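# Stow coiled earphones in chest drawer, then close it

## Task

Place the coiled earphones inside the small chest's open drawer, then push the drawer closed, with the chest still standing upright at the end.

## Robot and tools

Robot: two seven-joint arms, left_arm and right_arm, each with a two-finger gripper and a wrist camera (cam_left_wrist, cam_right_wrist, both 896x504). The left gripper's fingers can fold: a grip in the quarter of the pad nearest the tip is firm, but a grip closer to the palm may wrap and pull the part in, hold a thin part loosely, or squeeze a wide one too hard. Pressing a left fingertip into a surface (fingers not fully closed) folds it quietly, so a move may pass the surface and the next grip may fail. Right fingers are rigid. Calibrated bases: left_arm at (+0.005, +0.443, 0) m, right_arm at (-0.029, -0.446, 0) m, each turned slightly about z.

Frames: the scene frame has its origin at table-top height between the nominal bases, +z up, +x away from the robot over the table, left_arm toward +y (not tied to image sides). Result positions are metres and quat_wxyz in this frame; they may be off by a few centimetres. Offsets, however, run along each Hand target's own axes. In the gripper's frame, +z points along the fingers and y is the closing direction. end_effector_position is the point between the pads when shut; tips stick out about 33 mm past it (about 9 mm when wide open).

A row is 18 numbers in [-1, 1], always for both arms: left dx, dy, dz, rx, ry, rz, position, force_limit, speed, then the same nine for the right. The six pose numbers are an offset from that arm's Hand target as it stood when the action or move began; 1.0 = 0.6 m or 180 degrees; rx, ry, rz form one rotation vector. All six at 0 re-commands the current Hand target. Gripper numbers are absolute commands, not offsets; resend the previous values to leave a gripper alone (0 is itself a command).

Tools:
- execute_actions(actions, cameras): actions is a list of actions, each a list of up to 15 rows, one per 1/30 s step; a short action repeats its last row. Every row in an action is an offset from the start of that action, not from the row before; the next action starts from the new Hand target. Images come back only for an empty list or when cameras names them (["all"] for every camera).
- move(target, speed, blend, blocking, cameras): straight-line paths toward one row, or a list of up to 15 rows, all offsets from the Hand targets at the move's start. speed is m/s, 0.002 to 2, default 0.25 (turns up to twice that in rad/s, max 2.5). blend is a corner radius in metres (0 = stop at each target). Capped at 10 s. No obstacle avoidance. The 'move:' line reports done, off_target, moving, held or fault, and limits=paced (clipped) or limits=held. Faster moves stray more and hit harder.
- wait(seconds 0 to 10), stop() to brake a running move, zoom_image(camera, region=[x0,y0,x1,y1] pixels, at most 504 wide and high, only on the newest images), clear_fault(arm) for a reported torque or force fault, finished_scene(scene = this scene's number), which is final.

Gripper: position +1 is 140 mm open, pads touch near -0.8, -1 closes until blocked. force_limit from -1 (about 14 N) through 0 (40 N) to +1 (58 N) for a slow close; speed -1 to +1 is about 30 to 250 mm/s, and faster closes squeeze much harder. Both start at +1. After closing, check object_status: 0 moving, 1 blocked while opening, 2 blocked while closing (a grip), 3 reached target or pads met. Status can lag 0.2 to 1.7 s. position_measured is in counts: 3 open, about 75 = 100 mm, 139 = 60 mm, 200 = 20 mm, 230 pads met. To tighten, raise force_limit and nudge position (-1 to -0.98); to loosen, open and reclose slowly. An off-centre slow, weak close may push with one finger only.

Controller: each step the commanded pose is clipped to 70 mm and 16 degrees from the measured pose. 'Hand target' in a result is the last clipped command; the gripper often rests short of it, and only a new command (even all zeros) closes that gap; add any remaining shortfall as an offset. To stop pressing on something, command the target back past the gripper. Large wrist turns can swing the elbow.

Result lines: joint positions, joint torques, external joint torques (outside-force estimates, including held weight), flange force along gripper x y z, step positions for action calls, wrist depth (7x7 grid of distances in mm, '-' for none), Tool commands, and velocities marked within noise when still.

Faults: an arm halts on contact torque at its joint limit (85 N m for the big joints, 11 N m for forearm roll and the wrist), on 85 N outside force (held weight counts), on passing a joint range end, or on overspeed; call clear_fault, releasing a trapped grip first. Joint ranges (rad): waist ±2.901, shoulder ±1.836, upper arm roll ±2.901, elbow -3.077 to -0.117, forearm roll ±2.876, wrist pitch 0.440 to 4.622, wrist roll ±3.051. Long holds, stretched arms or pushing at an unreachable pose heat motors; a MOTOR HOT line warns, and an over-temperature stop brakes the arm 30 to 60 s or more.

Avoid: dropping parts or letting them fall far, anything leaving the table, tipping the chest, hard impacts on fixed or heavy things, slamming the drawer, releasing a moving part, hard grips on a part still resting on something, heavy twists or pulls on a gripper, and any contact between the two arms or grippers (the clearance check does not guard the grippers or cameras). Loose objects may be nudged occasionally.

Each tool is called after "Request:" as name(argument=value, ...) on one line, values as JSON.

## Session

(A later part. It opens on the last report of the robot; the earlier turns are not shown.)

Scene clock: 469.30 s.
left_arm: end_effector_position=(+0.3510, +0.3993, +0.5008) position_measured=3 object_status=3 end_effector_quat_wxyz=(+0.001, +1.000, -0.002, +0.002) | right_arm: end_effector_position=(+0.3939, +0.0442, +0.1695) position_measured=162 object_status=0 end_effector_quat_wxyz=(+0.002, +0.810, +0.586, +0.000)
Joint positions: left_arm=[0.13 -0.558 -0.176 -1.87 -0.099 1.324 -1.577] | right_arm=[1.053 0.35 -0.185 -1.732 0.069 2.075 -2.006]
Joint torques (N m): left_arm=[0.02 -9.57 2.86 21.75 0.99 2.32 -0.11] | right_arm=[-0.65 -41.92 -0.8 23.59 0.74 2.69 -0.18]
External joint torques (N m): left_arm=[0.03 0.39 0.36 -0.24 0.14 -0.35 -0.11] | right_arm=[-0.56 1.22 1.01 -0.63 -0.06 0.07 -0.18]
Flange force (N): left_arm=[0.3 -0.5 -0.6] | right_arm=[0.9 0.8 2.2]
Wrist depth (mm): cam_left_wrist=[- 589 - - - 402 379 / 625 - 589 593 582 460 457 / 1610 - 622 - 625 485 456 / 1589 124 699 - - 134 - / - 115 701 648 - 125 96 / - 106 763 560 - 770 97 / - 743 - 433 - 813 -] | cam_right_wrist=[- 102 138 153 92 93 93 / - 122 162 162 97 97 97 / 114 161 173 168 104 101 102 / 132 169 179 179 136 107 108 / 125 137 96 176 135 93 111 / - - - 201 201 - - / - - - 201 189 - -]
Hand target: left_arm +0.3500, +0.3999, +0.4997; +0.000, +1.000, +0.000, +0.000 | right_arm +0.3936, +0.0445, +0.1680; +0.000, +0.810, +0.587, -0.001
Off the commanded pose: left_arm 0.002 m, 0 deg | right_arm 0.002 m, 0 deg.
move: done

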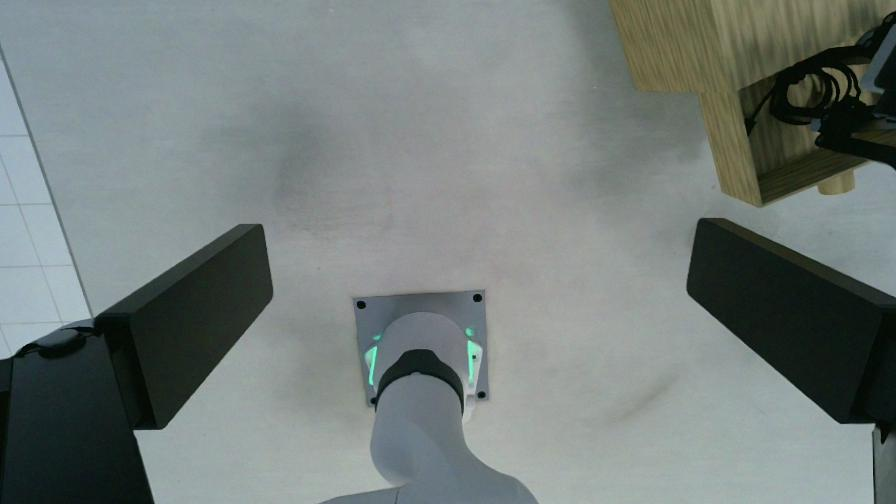

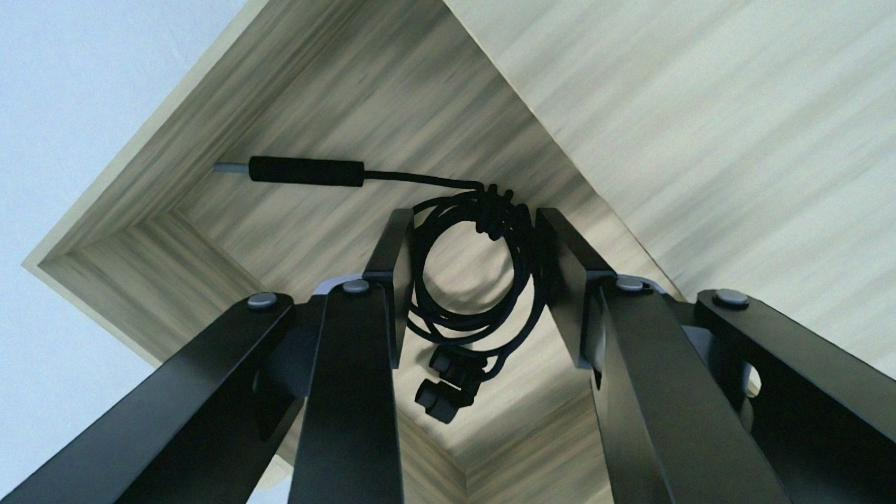

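Request:
move(target=[[0,0,0,0,0,0,1,1,1,0,0,-0.0133,0,0,0,-0.26,-1,-1],[0,0,0,0,0,0,1,1,1,0,0,-0.0135,0,0,0,-0.08,-1,-1],[0,0,0,0,0,0,1,1,1,0,0,-0.18,0,0,0,-0.08,-1,-1]], speed=[0.03,0.03,0.1], cameras=["all"])

Scene clock: 502.63 s.
left_arm: end_effector_position=(+0.3510, +0.3993, +0.5008) position_measured=3 object_status=3 end_effector_quat_wxyz=(+0.001, +1.000, -0.002, +0.002) | right_arm: end_effector_position=(+0.3934, +0.0460, +0.2763) position_measured=139 object_status=3 end_effector_quat_wxyz=(-0.002, +0.809, +0.588, +0.001)
Joint positions: left_arm=[0.13 -0.558 -0.176 -1.87 -0.099 1.324 -1.577] | right_arm=[1.053 0.289 -0.192 -1.545 0.06 1.83 -2.005]
Joint velocities: left_arm=[within noise] | right_arm=[0.001 0 -0.001 0.001 0.001 -0.004 -0.001]
Joint torques (N m): left_arm=[0 -9.66 2.82 21.8 1 2.32 -0.07] | right_arm=[0.22 -40.71 -1.46 25.09 0.58 2.3 0.18]
External joint torques (N m): left_arm=[-0.03 0.32 0.25 -0.18 0.14 -0.35 -0.07] | right_arm=[0.24 1.17 0.01 0.26 -0.31 -0.33 0.18]
Flange force (N): left_arm=[0.2 -0.4 -0.6] | right_arm=[5.3 1.6 -1.2]
Wrist depth (mm): cam_left_wrist=[- - - - 575 399 383 / 601 - - 575 560 436 466 / 637 622 638 - 643 619 465 / 1686 124 665 665 657 134 657 / - 107 699 676 701 126 96 / - 94 747 557 - - 97 / - - - 432 - - -] | cam_right_wrist=[- - - 193 191 191 190 / - - 260 265 199 198 198 / - - 276 273 209 208 206 / 435 - 230 290 147 216 - / - - 99 302 261 - - / - - - 271 - - - / - - - - - - -]
Hand target: left_arm +0.3500, +0.3999, +0.4997; +0.000, +1.000, +0.000, +0.000 | right_arm +0.3937, +0.0447, +0.2760; +0.000, +0.810, +0.587, -0.001
Off the commanded pose: left_arm 0.002 m, 0 deg | right_arm 0.001 m, 0 deg.
move: done

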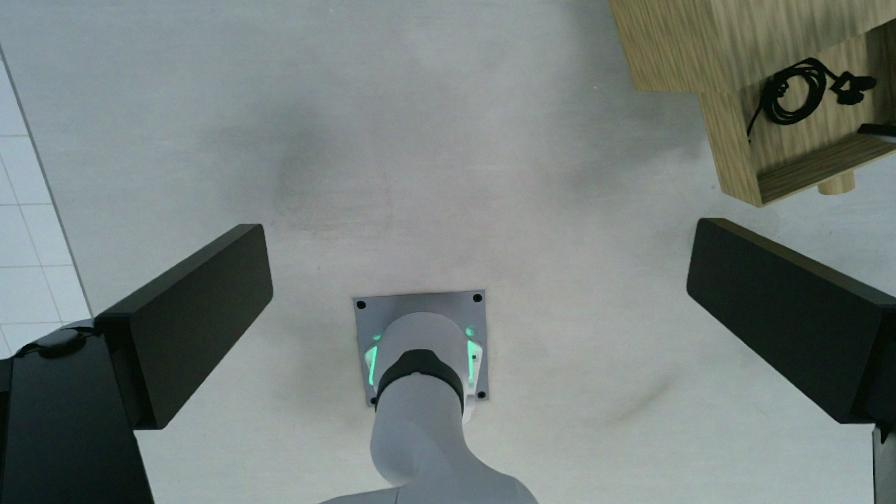

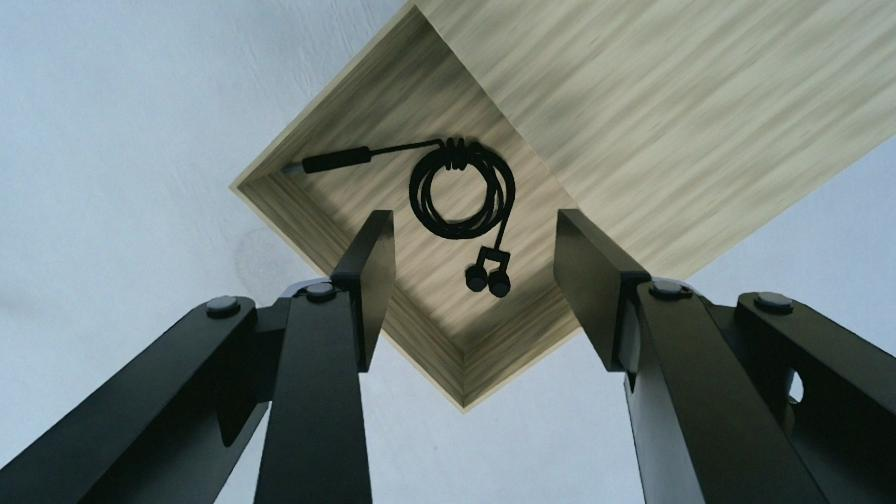

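Request:
move(target=[[0,0,0,0,0,0,1,1,1,-0.1825,-0.2053,0,0,0,-0.2333,-1,-1,-0.5],[0,0,0,0,0,0,1,1,1,-0.1825,-0.2053,0.1633,0,0,-0.2333,-1,-1,-0.5]], speed=[0.2,0.12], blend=0.01, cameras=["all"])

Scene clock: 531.60 s.
left_arm: end_effector_position=(+0.3510, +0.3993, +0.5008) position_measured=3 object_status=3 end_effector_quat_wxyz=(+0.001, +1.000, -0.002, +0.002) | right_arm: end_effector_position=(+0.2424, -0.0221, +0.1785) position_measured=231 object_status=3 end_effector_quat_wxyz=(+0.002, +0.547, +0.837, -0.002)
Joint positions: left_arm=[0.13 -0.558 -0.176 -1.87 -0.099 1.324 -1.577] | right_arm=[1.138 -0.08 -0.105 -2.273 -0.014 2.19 -2.542]
Joint velocities: left_arm=[within noise] | right_arm=[0.001 -0.001 -0.001 0 0 0.005 -0.003]
Joint torques (N m): left_arm=[0.06 -9.63 2.92 21.75 0.99 2.3 -0.09] | right_arm=[-0.09 -27.8 0.24 23.25 0.93 2.74 -0.17]
External joint torques (N m): left_arm=[0.04 0.3 0.36 -0.2 0.14 -0.36 -0.1] | right_arm=[-0.03 0.55 0.13 -0.14 0.16 0.18 -0.17]
Flange force (N): left_arm=[0.1 -0.5 -0.6] | right_arm=[0.5 1.1 1.4]
Wrist depth (mm): cam_left_wrist=[- - 571 567 562 397 380 / 584 594 - 598 - 447 462 / 1442 - - - - 470 453 / 1522 124 612 - - 134 414 / - 107 - 699 - 126 96 / - 94 - 584 763 761 97 / - 792 - 429 810 835 -] | cam_right_wrist=[- - - - - 153 123 / - - - - - 155 129 / - - 330 - - 163 135 / - - 344 121 - 142 183 / - - 87 95 91 146 193 / - - - - - - 204 / - - - - - - -]
Hand target: left_arm +0.3500, +0.3999, +0.4997; +0.000, +1.000, +0.000, +0.000 | right_arm +0.2425, -0.0212, +0.1782; +0.000, +0.546, +0.838, -0.001
Off the commanded pose: left_arm 0.002 m, 0 deg | right_arm 0.001 m, 0 deg.
move: done

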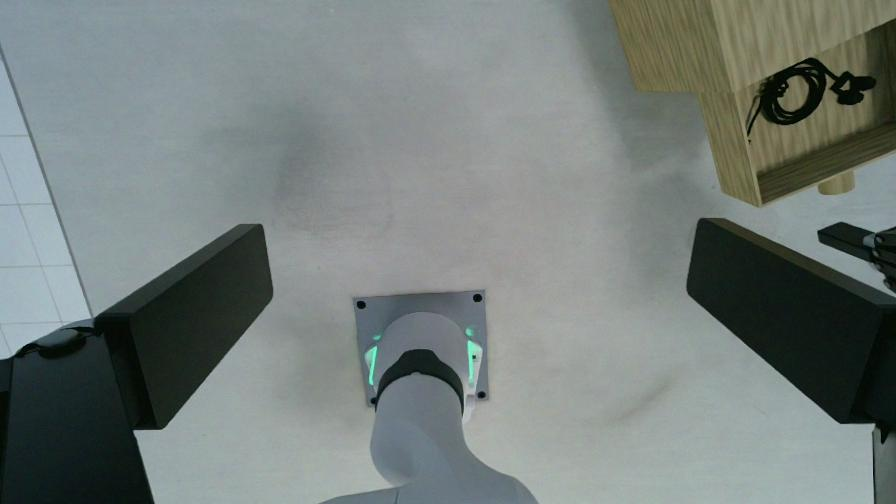

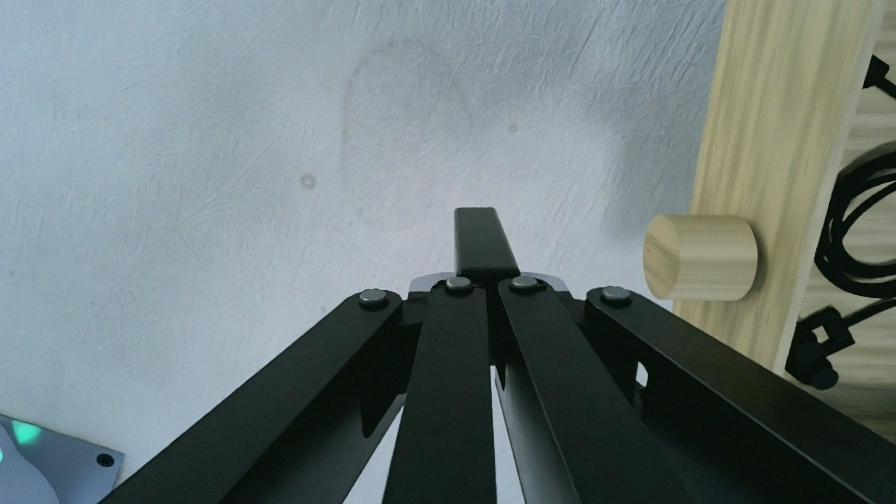

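Request:
move(target=[[0,0,0,0,0,0,1,1,1,0.0067,0.055,-0.0133,0,0,0,-1,-1,-0.5],[0,0,0,0,0,0,1,1,1,0.0067,0.2167,-0.0133,0,0,0,-1,-1,-0.5]], speed=[0.1,0.05], blend=0.01, cameras=["all"])

Scene clock: 548.73 s.
left_arm: end_effector_position=(+0.3510, +0.3993, +0.5008) position_measured=3 object_status=3 end_effector_quat_wxyz=(+0.001, +1.000, -0.002, +0.002) | right_arm: end_effector_position=(+0.3607, +0.0350, +0.1863) position_measured=231 object_status=3 end_effector_quat_wxyz=(+0.002, +0.547, +0.837, +0.000)
Joint positions: left_arm=[0.13 -0.558 -0.176 -1.87 -0.099 1.324 -1.577] | right_arm=[1.052 0.244 -0.143 -1.839 0.035 2.081 -2.686]
Joint velocities: left_arm=[within noise] | right_arm=[0 0.001 -0.001 0 0 -0.001 -0.006]
Joint torques (N m): left_arm=[0 -9.6 2.87 21.73 0.99 2.32 -0.07] | right_arm=[-0.63 -38.93 -0.03 24.52 0.95 2.22 -0.26]
External joint torques (N m): left_arm=[0 0.5 0.32 -0.28 0.14 -0.34 -0.07] | right_arm=[-0.68 0.98 0.8 0.38 0.12 -0.34 -0.26]
Flange force (N): left_arm=[0.5 -0.5 -0.5] | right_arm=[1.8 5.0 -0.3]
Wrist depth (mm): cam_left_wrist=[- 555 - 553 - 400 380 / - - 613 597 - 462 418 / 1477 - 643 632 686 622 630 / 1579 130 667 - - 134 662 / - 107 - 674 - 125 97 / - 99 - 579 703 - 97 / - 775 - 445 808 790 -] | cam_right_wrist=[- - - 301 139 169 109 / - - - - 139 177 113 / - - - - 158 184 119 / - - - 120 146 192 125 / - - 87 95 91 201 132 / - - - - - - 138 / - - - - - - -]
Hand target: left_arm +0.3500, +0.3999, +0.4997; +0.000, +1.000, +0.000, +0.000 | right_arm +0.3598, +0.0351, +0.1861; +0.000, +0.546, +0.838, -0.001
Off the commanded pose: left_arm 0.002 m, 0 deg | right_arm 0.001 m, 0 deg.
move: done

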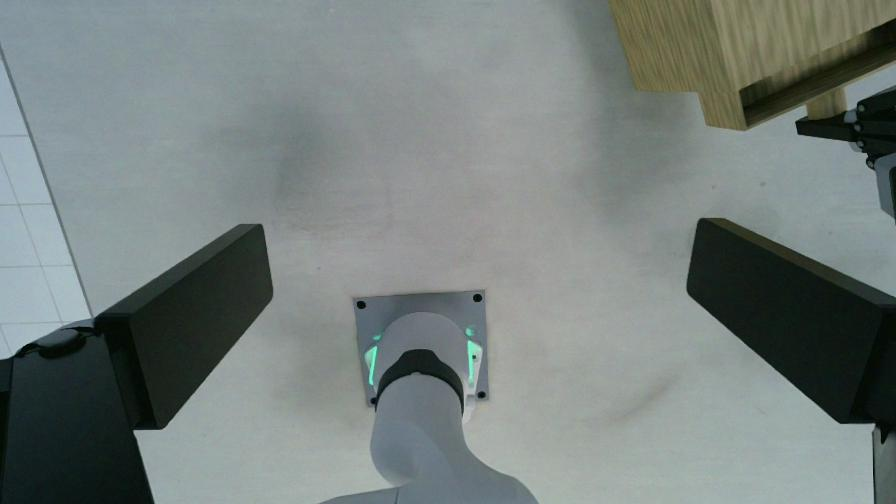

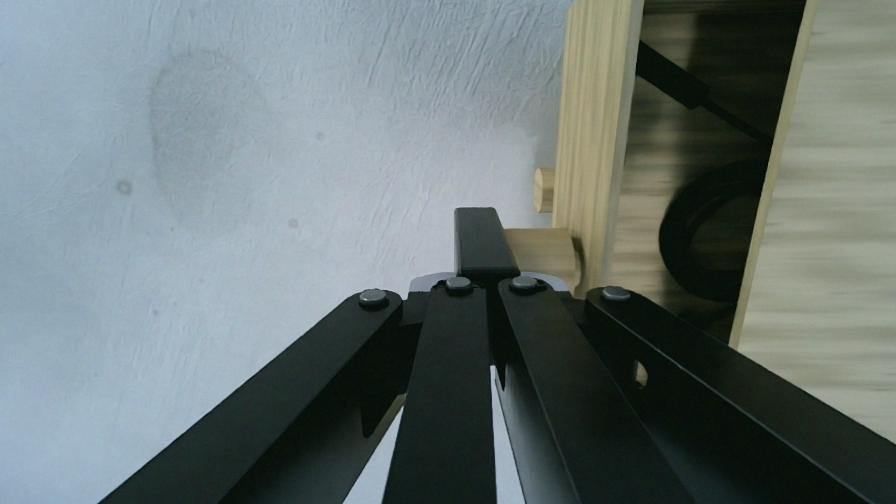

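Request:
move(target=[0,0,0,0,0,0,1,1,1,0,0.05,0,0,0,0,-1,-1,-0.5], speed=0.04, cameras=["cam_right_wrist"])

Scene clock: 568.53 s.
left_arm: end_effector_position=(+0.3510, +0.3993, +0.5008) position_measured=3 object_status=3 end_effector_quat_wxyz=(+0.001, +1.000, -0.002, +0.002) | right_arm: end_effector_position=(+0.3882, +0.0472, +0.1863) position_measured=231 object_status=3 end_effector_quat_wxyz=(+0.002, +0.548, +0.837, +0.000)
Joint positions: left_arm=[0.13 -0.558 -0.176 -1.87 -0.099 1.324 -1.577] | right_arm=[1.024 0.326 -0.141 -1.721 0.046 2.045 -2.713]
Joint velocities: left_arm=[within noise] | right_arm=[0.001 -0.003 0 0 0 -0.003 -0.005]
Joint torques (N m): left_arm=[-0.02 -9.61 2.84 21.8 1.01 2.31 -0.03] | right_arm=[-0.76 -41.7 -0.43 24.95 0.94 2.28 -0.25]
External joint torques (N m): left_arm=[-0.05 0.31 0.28 -0.17 0.16 -0.37 -0.03] | right_arm=[-0.65 0.87 0.8 0.67 0.11 -0.28 -0.25]
Flange force (N): left_arm=[0.2 -0.5 -0.7] | right_arm=[2.2 6.2 -0.7]
Wrist depth (mm): cam_left_wrist=[582 - - - 533 400 379 / - - - - 598 603 402 / 1442 - 646 - 630 625 630 / 1550 124 - 642 687 133 113 / - 107 - 705 - 126 96 / - 99 - 555 - - 97 / - - 745 432 849 - -] | cam_right_wrist=[- - - - 138 109 109 / - 317 - 324 158 113 114 / - - - - 158 119 119 / - - - 132 147 125 125 / - - 87 95 91 131 132 / - - - - - - 138 / - - - - - - -]
Hand target: left_arm +0.3500, +0.3999, +0.4997; +0.000, +1.000, +0.000, +0.000 | right_arm +0.3872, +0.0472, +0.1860; +0.000, +0.546, +0.838, -0.001
Off the commanded pose: left_arm 0.002 m, 0 deg | right_arm 0.001 m, 0 deg.
move: done
Images, in order (width x height): cam_right_wrist 896x504.

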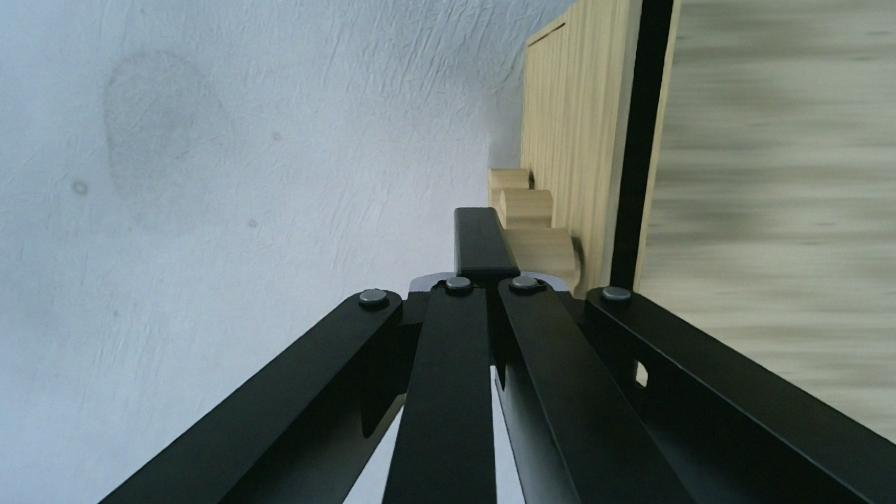

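Request:
move(target=[0,0,0,0,0,0,1,1,1,0,0.0133,0,0,0,0,-1,-1,-0.5], speed=0.03, cameras=["cam_right_wrist"])

Scene clock: 575.97 s.
left_arm: end_effector_position=(+0.3510, +0.3993, +0.5008) position_measured=3 object_status=3 end_effector_quat_wxyz=(+0.001, +1.000, -0.002, +0.002) | right_arm: end_effector_position=(+0.3952, +0.0503, +0.1862) position_measured=231 object_status=3 end_effector_quat_wxyz=(+0.002, +0.547, +0.837, +0.000)
Joint positions: left_arm=[0.13 -0.558 -0.176 -1.87 -0.099 1.324 -1.577] | right_arm=[1.015 0.348 -0.139 -1.688 0.049 2.034 -2.72]
Joint velocities: left_arm=[within noise] | right_arm=[-0.001 0.001 0.003 0.002 0 -0.004 -0.005]
Joint torques (N m): left_arm=[0.07 -9.65 2.87 21.74 1 2.29 -0.11] | right_arm=[-1.02 -42.22 -0.09 24.77 0.93 2.31 -0.18]
External joint torques (N m): left_arm=[0.03 0.37 0.27 -0.29 0.14 -0.39 -0.11] | right_arm=[-1.08 1.22 1.06 0.37 0.09 -0.26 -0.18]
Flange force (N): left_arm=[0.1 -0.3 -0.4] | right_arm=[1.9 6.3 0.0]
Wrist depth (mm): cam_left_wrist=[587 - - - - 401 381 / 587 - 579 596 - - 376 / 629 - - 612 609 - 653 / 1540 124 645 678 680 134 653 / - 107 697 678 - 126 96 / - 100 - 574 730 768 97 / - - 805 435 792 - -] | cam_right_wrist=[- - - - 157 108 109 / - - - - 157 113 114 / - - - - 158 119 119 / - - - 120 145 125 126 / - - 87 95 91 131 132 / - - - - - - 138 / - - - - - - -]
Hand target: left_arm +0.3500, +0.3999, +0.4997; +0.000, +1.000, +0.000, +0.000 | right_arm +0.3945, +0.0505, +0.1860; +0.000, +0.546, +0.838, -0.001
Off the commanded pose: left_arm 0.002 m, 0 deg | right_arm 0.001 m, 0 deg.
move: done
Images, in order (width x height): cam_right_wrist 896x504.

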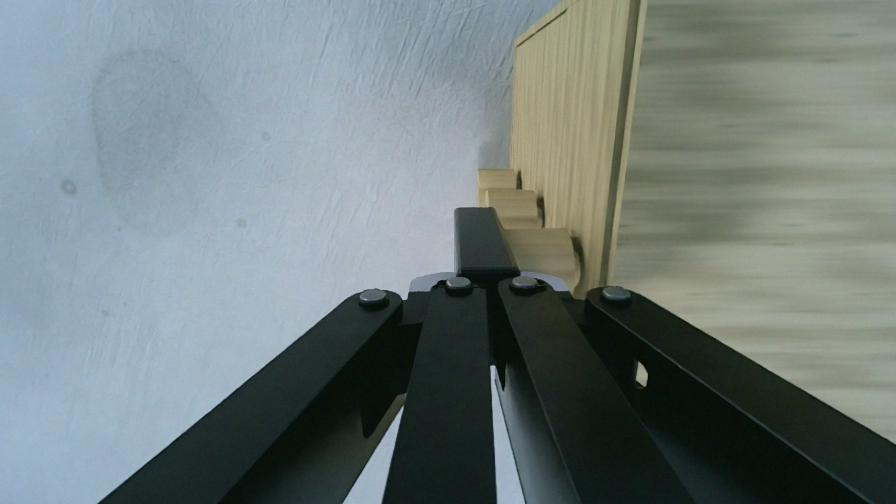

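Request:
move(target=[0,0,0,0,0,0,1,1,1,0,0.0108,0,0,0,0,-1,-1,-0.5], speed=0.03, cameras=["cam_right_wrist"])

Scene clock: 584.23 s.
left_arm: end_effector_position=(+0.3510, +0.3993, +0.5008) position_measured=3 object_status=3 end_effector_quat_wxyz=(+0.001, +1.000, -0.002, +0.002) | right_arm: end_effector_position=(+0.3974, +0.0518, +0.1861) position_measured=231 object_status=3 end_effector_quat_wxyz=(+0.000, +0.547, +0.837, -0.004)
Joint positions: left_arm=[0.13 -0.558 -0.176 -1.87 -0.099 1.324 -1.577] | right_arm=[1.01 0.365 -0.136 -1.662 0.051 2.015 -2.724]
Joint velocities: left_arm=[within noise] | right_arm=[-0.001 0.002 0.003 0.004 0 -0.003 -0.004]
Joint torques (N m): left_arm=[-0.05 -9.62 2.85 21.69 1 2.31 -0.08] | right_arm=[-1.59 -41.24 -1.17 25.11 0.66 3.83 -0.25]
External joint torques (N m): left_arm=[-0.07 0.25 0.29 -0.24 0.15 -0.36 -0.08] | right_arm=[-1.56 2.66 0.05 0.71 -0.19 1.29 -0.25]
Flange force (N): left_arm=[-0.2 -0.4 -0.3] | right_arm=[2.6 10.2 3.9]
Wrist depth (mm): cam_left_wrist=[- 580 511 551 - 401 379 / - - - - - 511 389 / 1379 - - 610 - - 597 / 1600 131 - 646 - 133 - / - 107 682 674 - 134 96 / - 99 695 560 - 758 96 / - 770 - 427 - - -] | cam_right_wrist=[- - - - 160 108 108 / - 321 - - 159 113 113 / 327 - - - 158 118 119 / - - - 121 145 125 124 / - - 87 95 91 130 131 / - - - - - - 137 / - - - - - - -]
Hand target: left_arm +0.3500, +0.3999, +0.4997; +0.000, +1.000, +0.000, +0.000 | right_arm +0.4004, +0.0531, +0.1860; +0.000, +0.546, +0.838, -0.001
Off the commanded pose: left_arm 0.002 m, 0 deg | right_arm 0.003 m, 0 deg.
move: done
Images, in order (width x height): cam_right_wrist 896x504.

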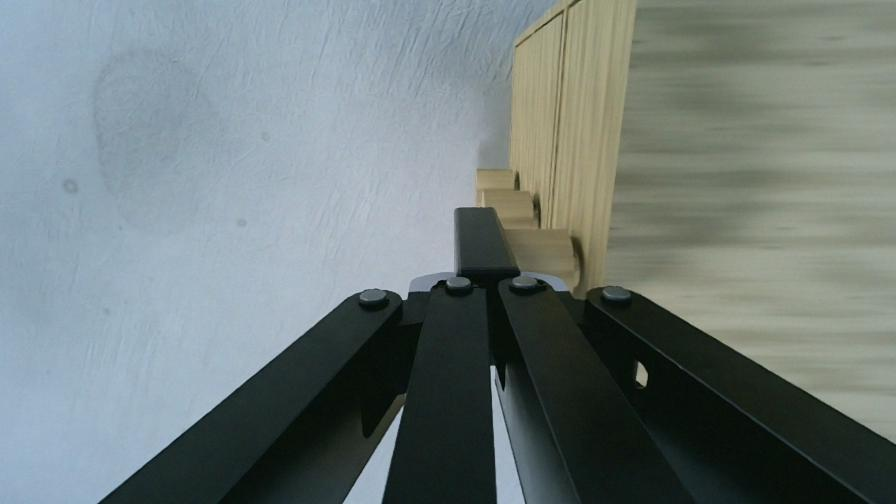

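Request:
move(target=[[0,0,0,0,0,0,1,1,1,0,-0.1,0,0,0,0,-1,-1,-0.5],[0,0,0,0,0,0,1,1,1,0,-0.17,-0.15,0,0,0,-1,-1,-0.5]], speed=[0.08,0.15], cameras=["all"])

Request:
zoom_image(camera="cam_right_wrist", region=[570, 0, 896, 370])

Scene clock: 595.80 s.
left_arm: end_effector_position=(+0.3510, +0.3993, +0.5008) position_measured=3 object_status=3 end_effector_quat_wxyz=(+0.001, +1.000, -0.002, +0.002) | right_arm: end_effector_position=(+0.3080, +0.0129, +0.2770) position_measured=231 object_status=3 end_effector_quat_wxyz=(-0.002, +0.544, +0.839, +0.002)
Joint positions: left_arm=[0.13 -0.558 -0.176 -1.87 -0.099 1.324 -1.577] | right_arm=[1.088 0.028 -0.125 -1.885 0.008 1.916 -2.63]
Joint velocities: left_arm=[within noise] | right_arm=[0 0 -0.001 0 0.001 -0.002 0.008]
Joint torques (N m): left_arm=[0.01 -9.57 2.81 21.8 0.99 2.31 -0.07] | right_arm=[0.3 -32.55 0.57 24.59 0.55 2.24 0.1]
External joint torques (N m): left_arm=[0.04 0.42 0.32 -0.17 0.14 -0.36 -0.07] | right_arm=[0.33 0.99 0.69 -0.21 -0.35 -0.34 0.1]
Flange force (N): left_arm=[0.5 -0.5 -0.9] | right_arm=[2.1 1.5 0.0]
Wrist depth (mm): cam_left_wrist=[- 574 - 560 582 401 383 / - - - - - 609 600 / 1334 - 632 - - 632 635 / 1589 124 - - 655 134 112 / - 107 - 669 705 126 96 / - 94 - 574 736 - 97 / - 808 - 429 792 - -] | cam_right_wrist=[- - - - - 246 193 / 413 382 - - 361 260 200 / - - - - 370 243 209 / 445 454 - 120 361 244 220 / - - 87 95 91 241 231 / 506 - - - - - 242 / - - - - - - -]
Hand target: left_arm +0.3500, +0.3999, +0.4997; +0.000, +1.000, +0.000, +0.000 | right_arm +0.3073, +0.0119, +0.2761; +0.000, +0.546, +0.838, -0.001
Off the commanded pose: left_arm 0.002 m, 0 deg | right_arm 0.002 m, 0 deg.
move: done

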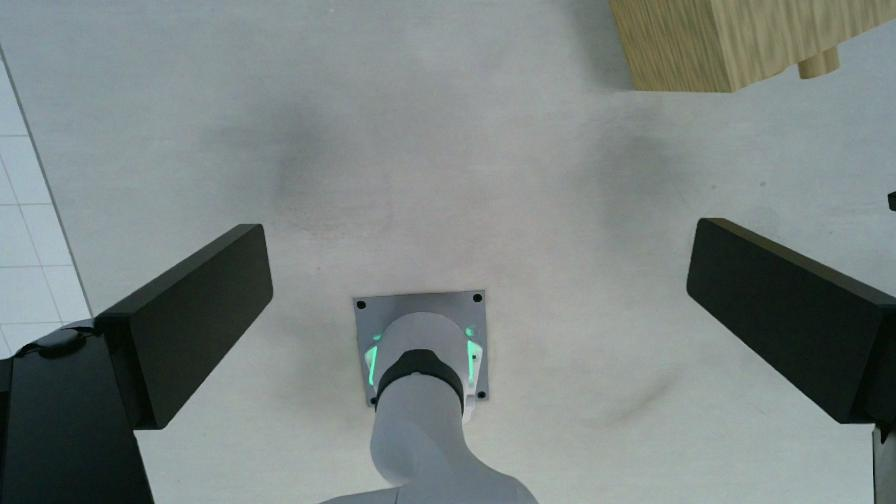

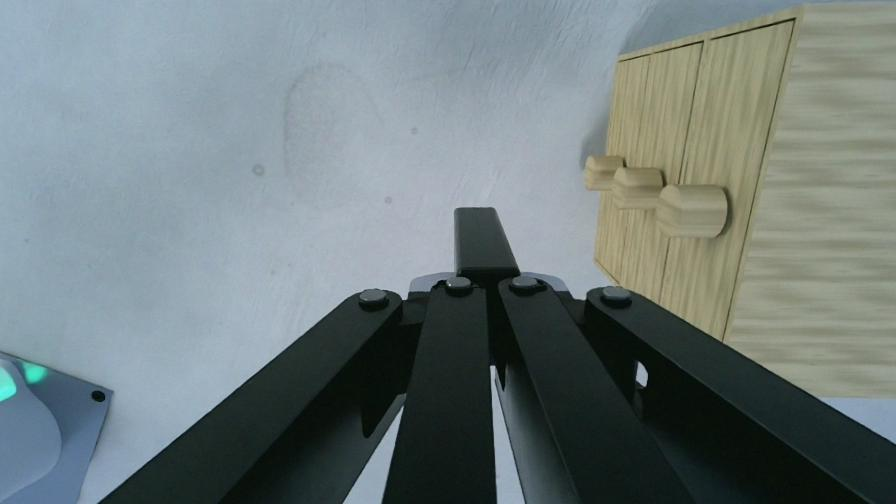

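Scaled by 1.362 from the camera's 896x504 image, which has a finer 1280x720 frame.

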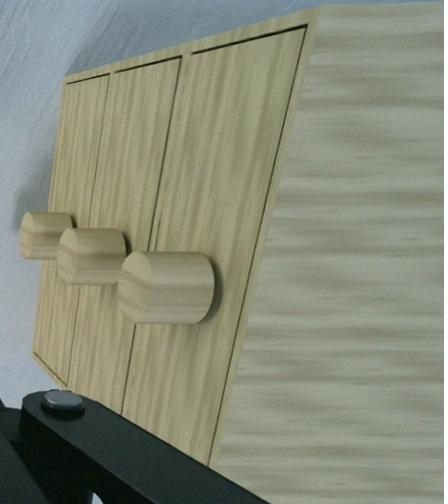

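Request:
finished_scene(scene=2)

The scene is finished: the task was done.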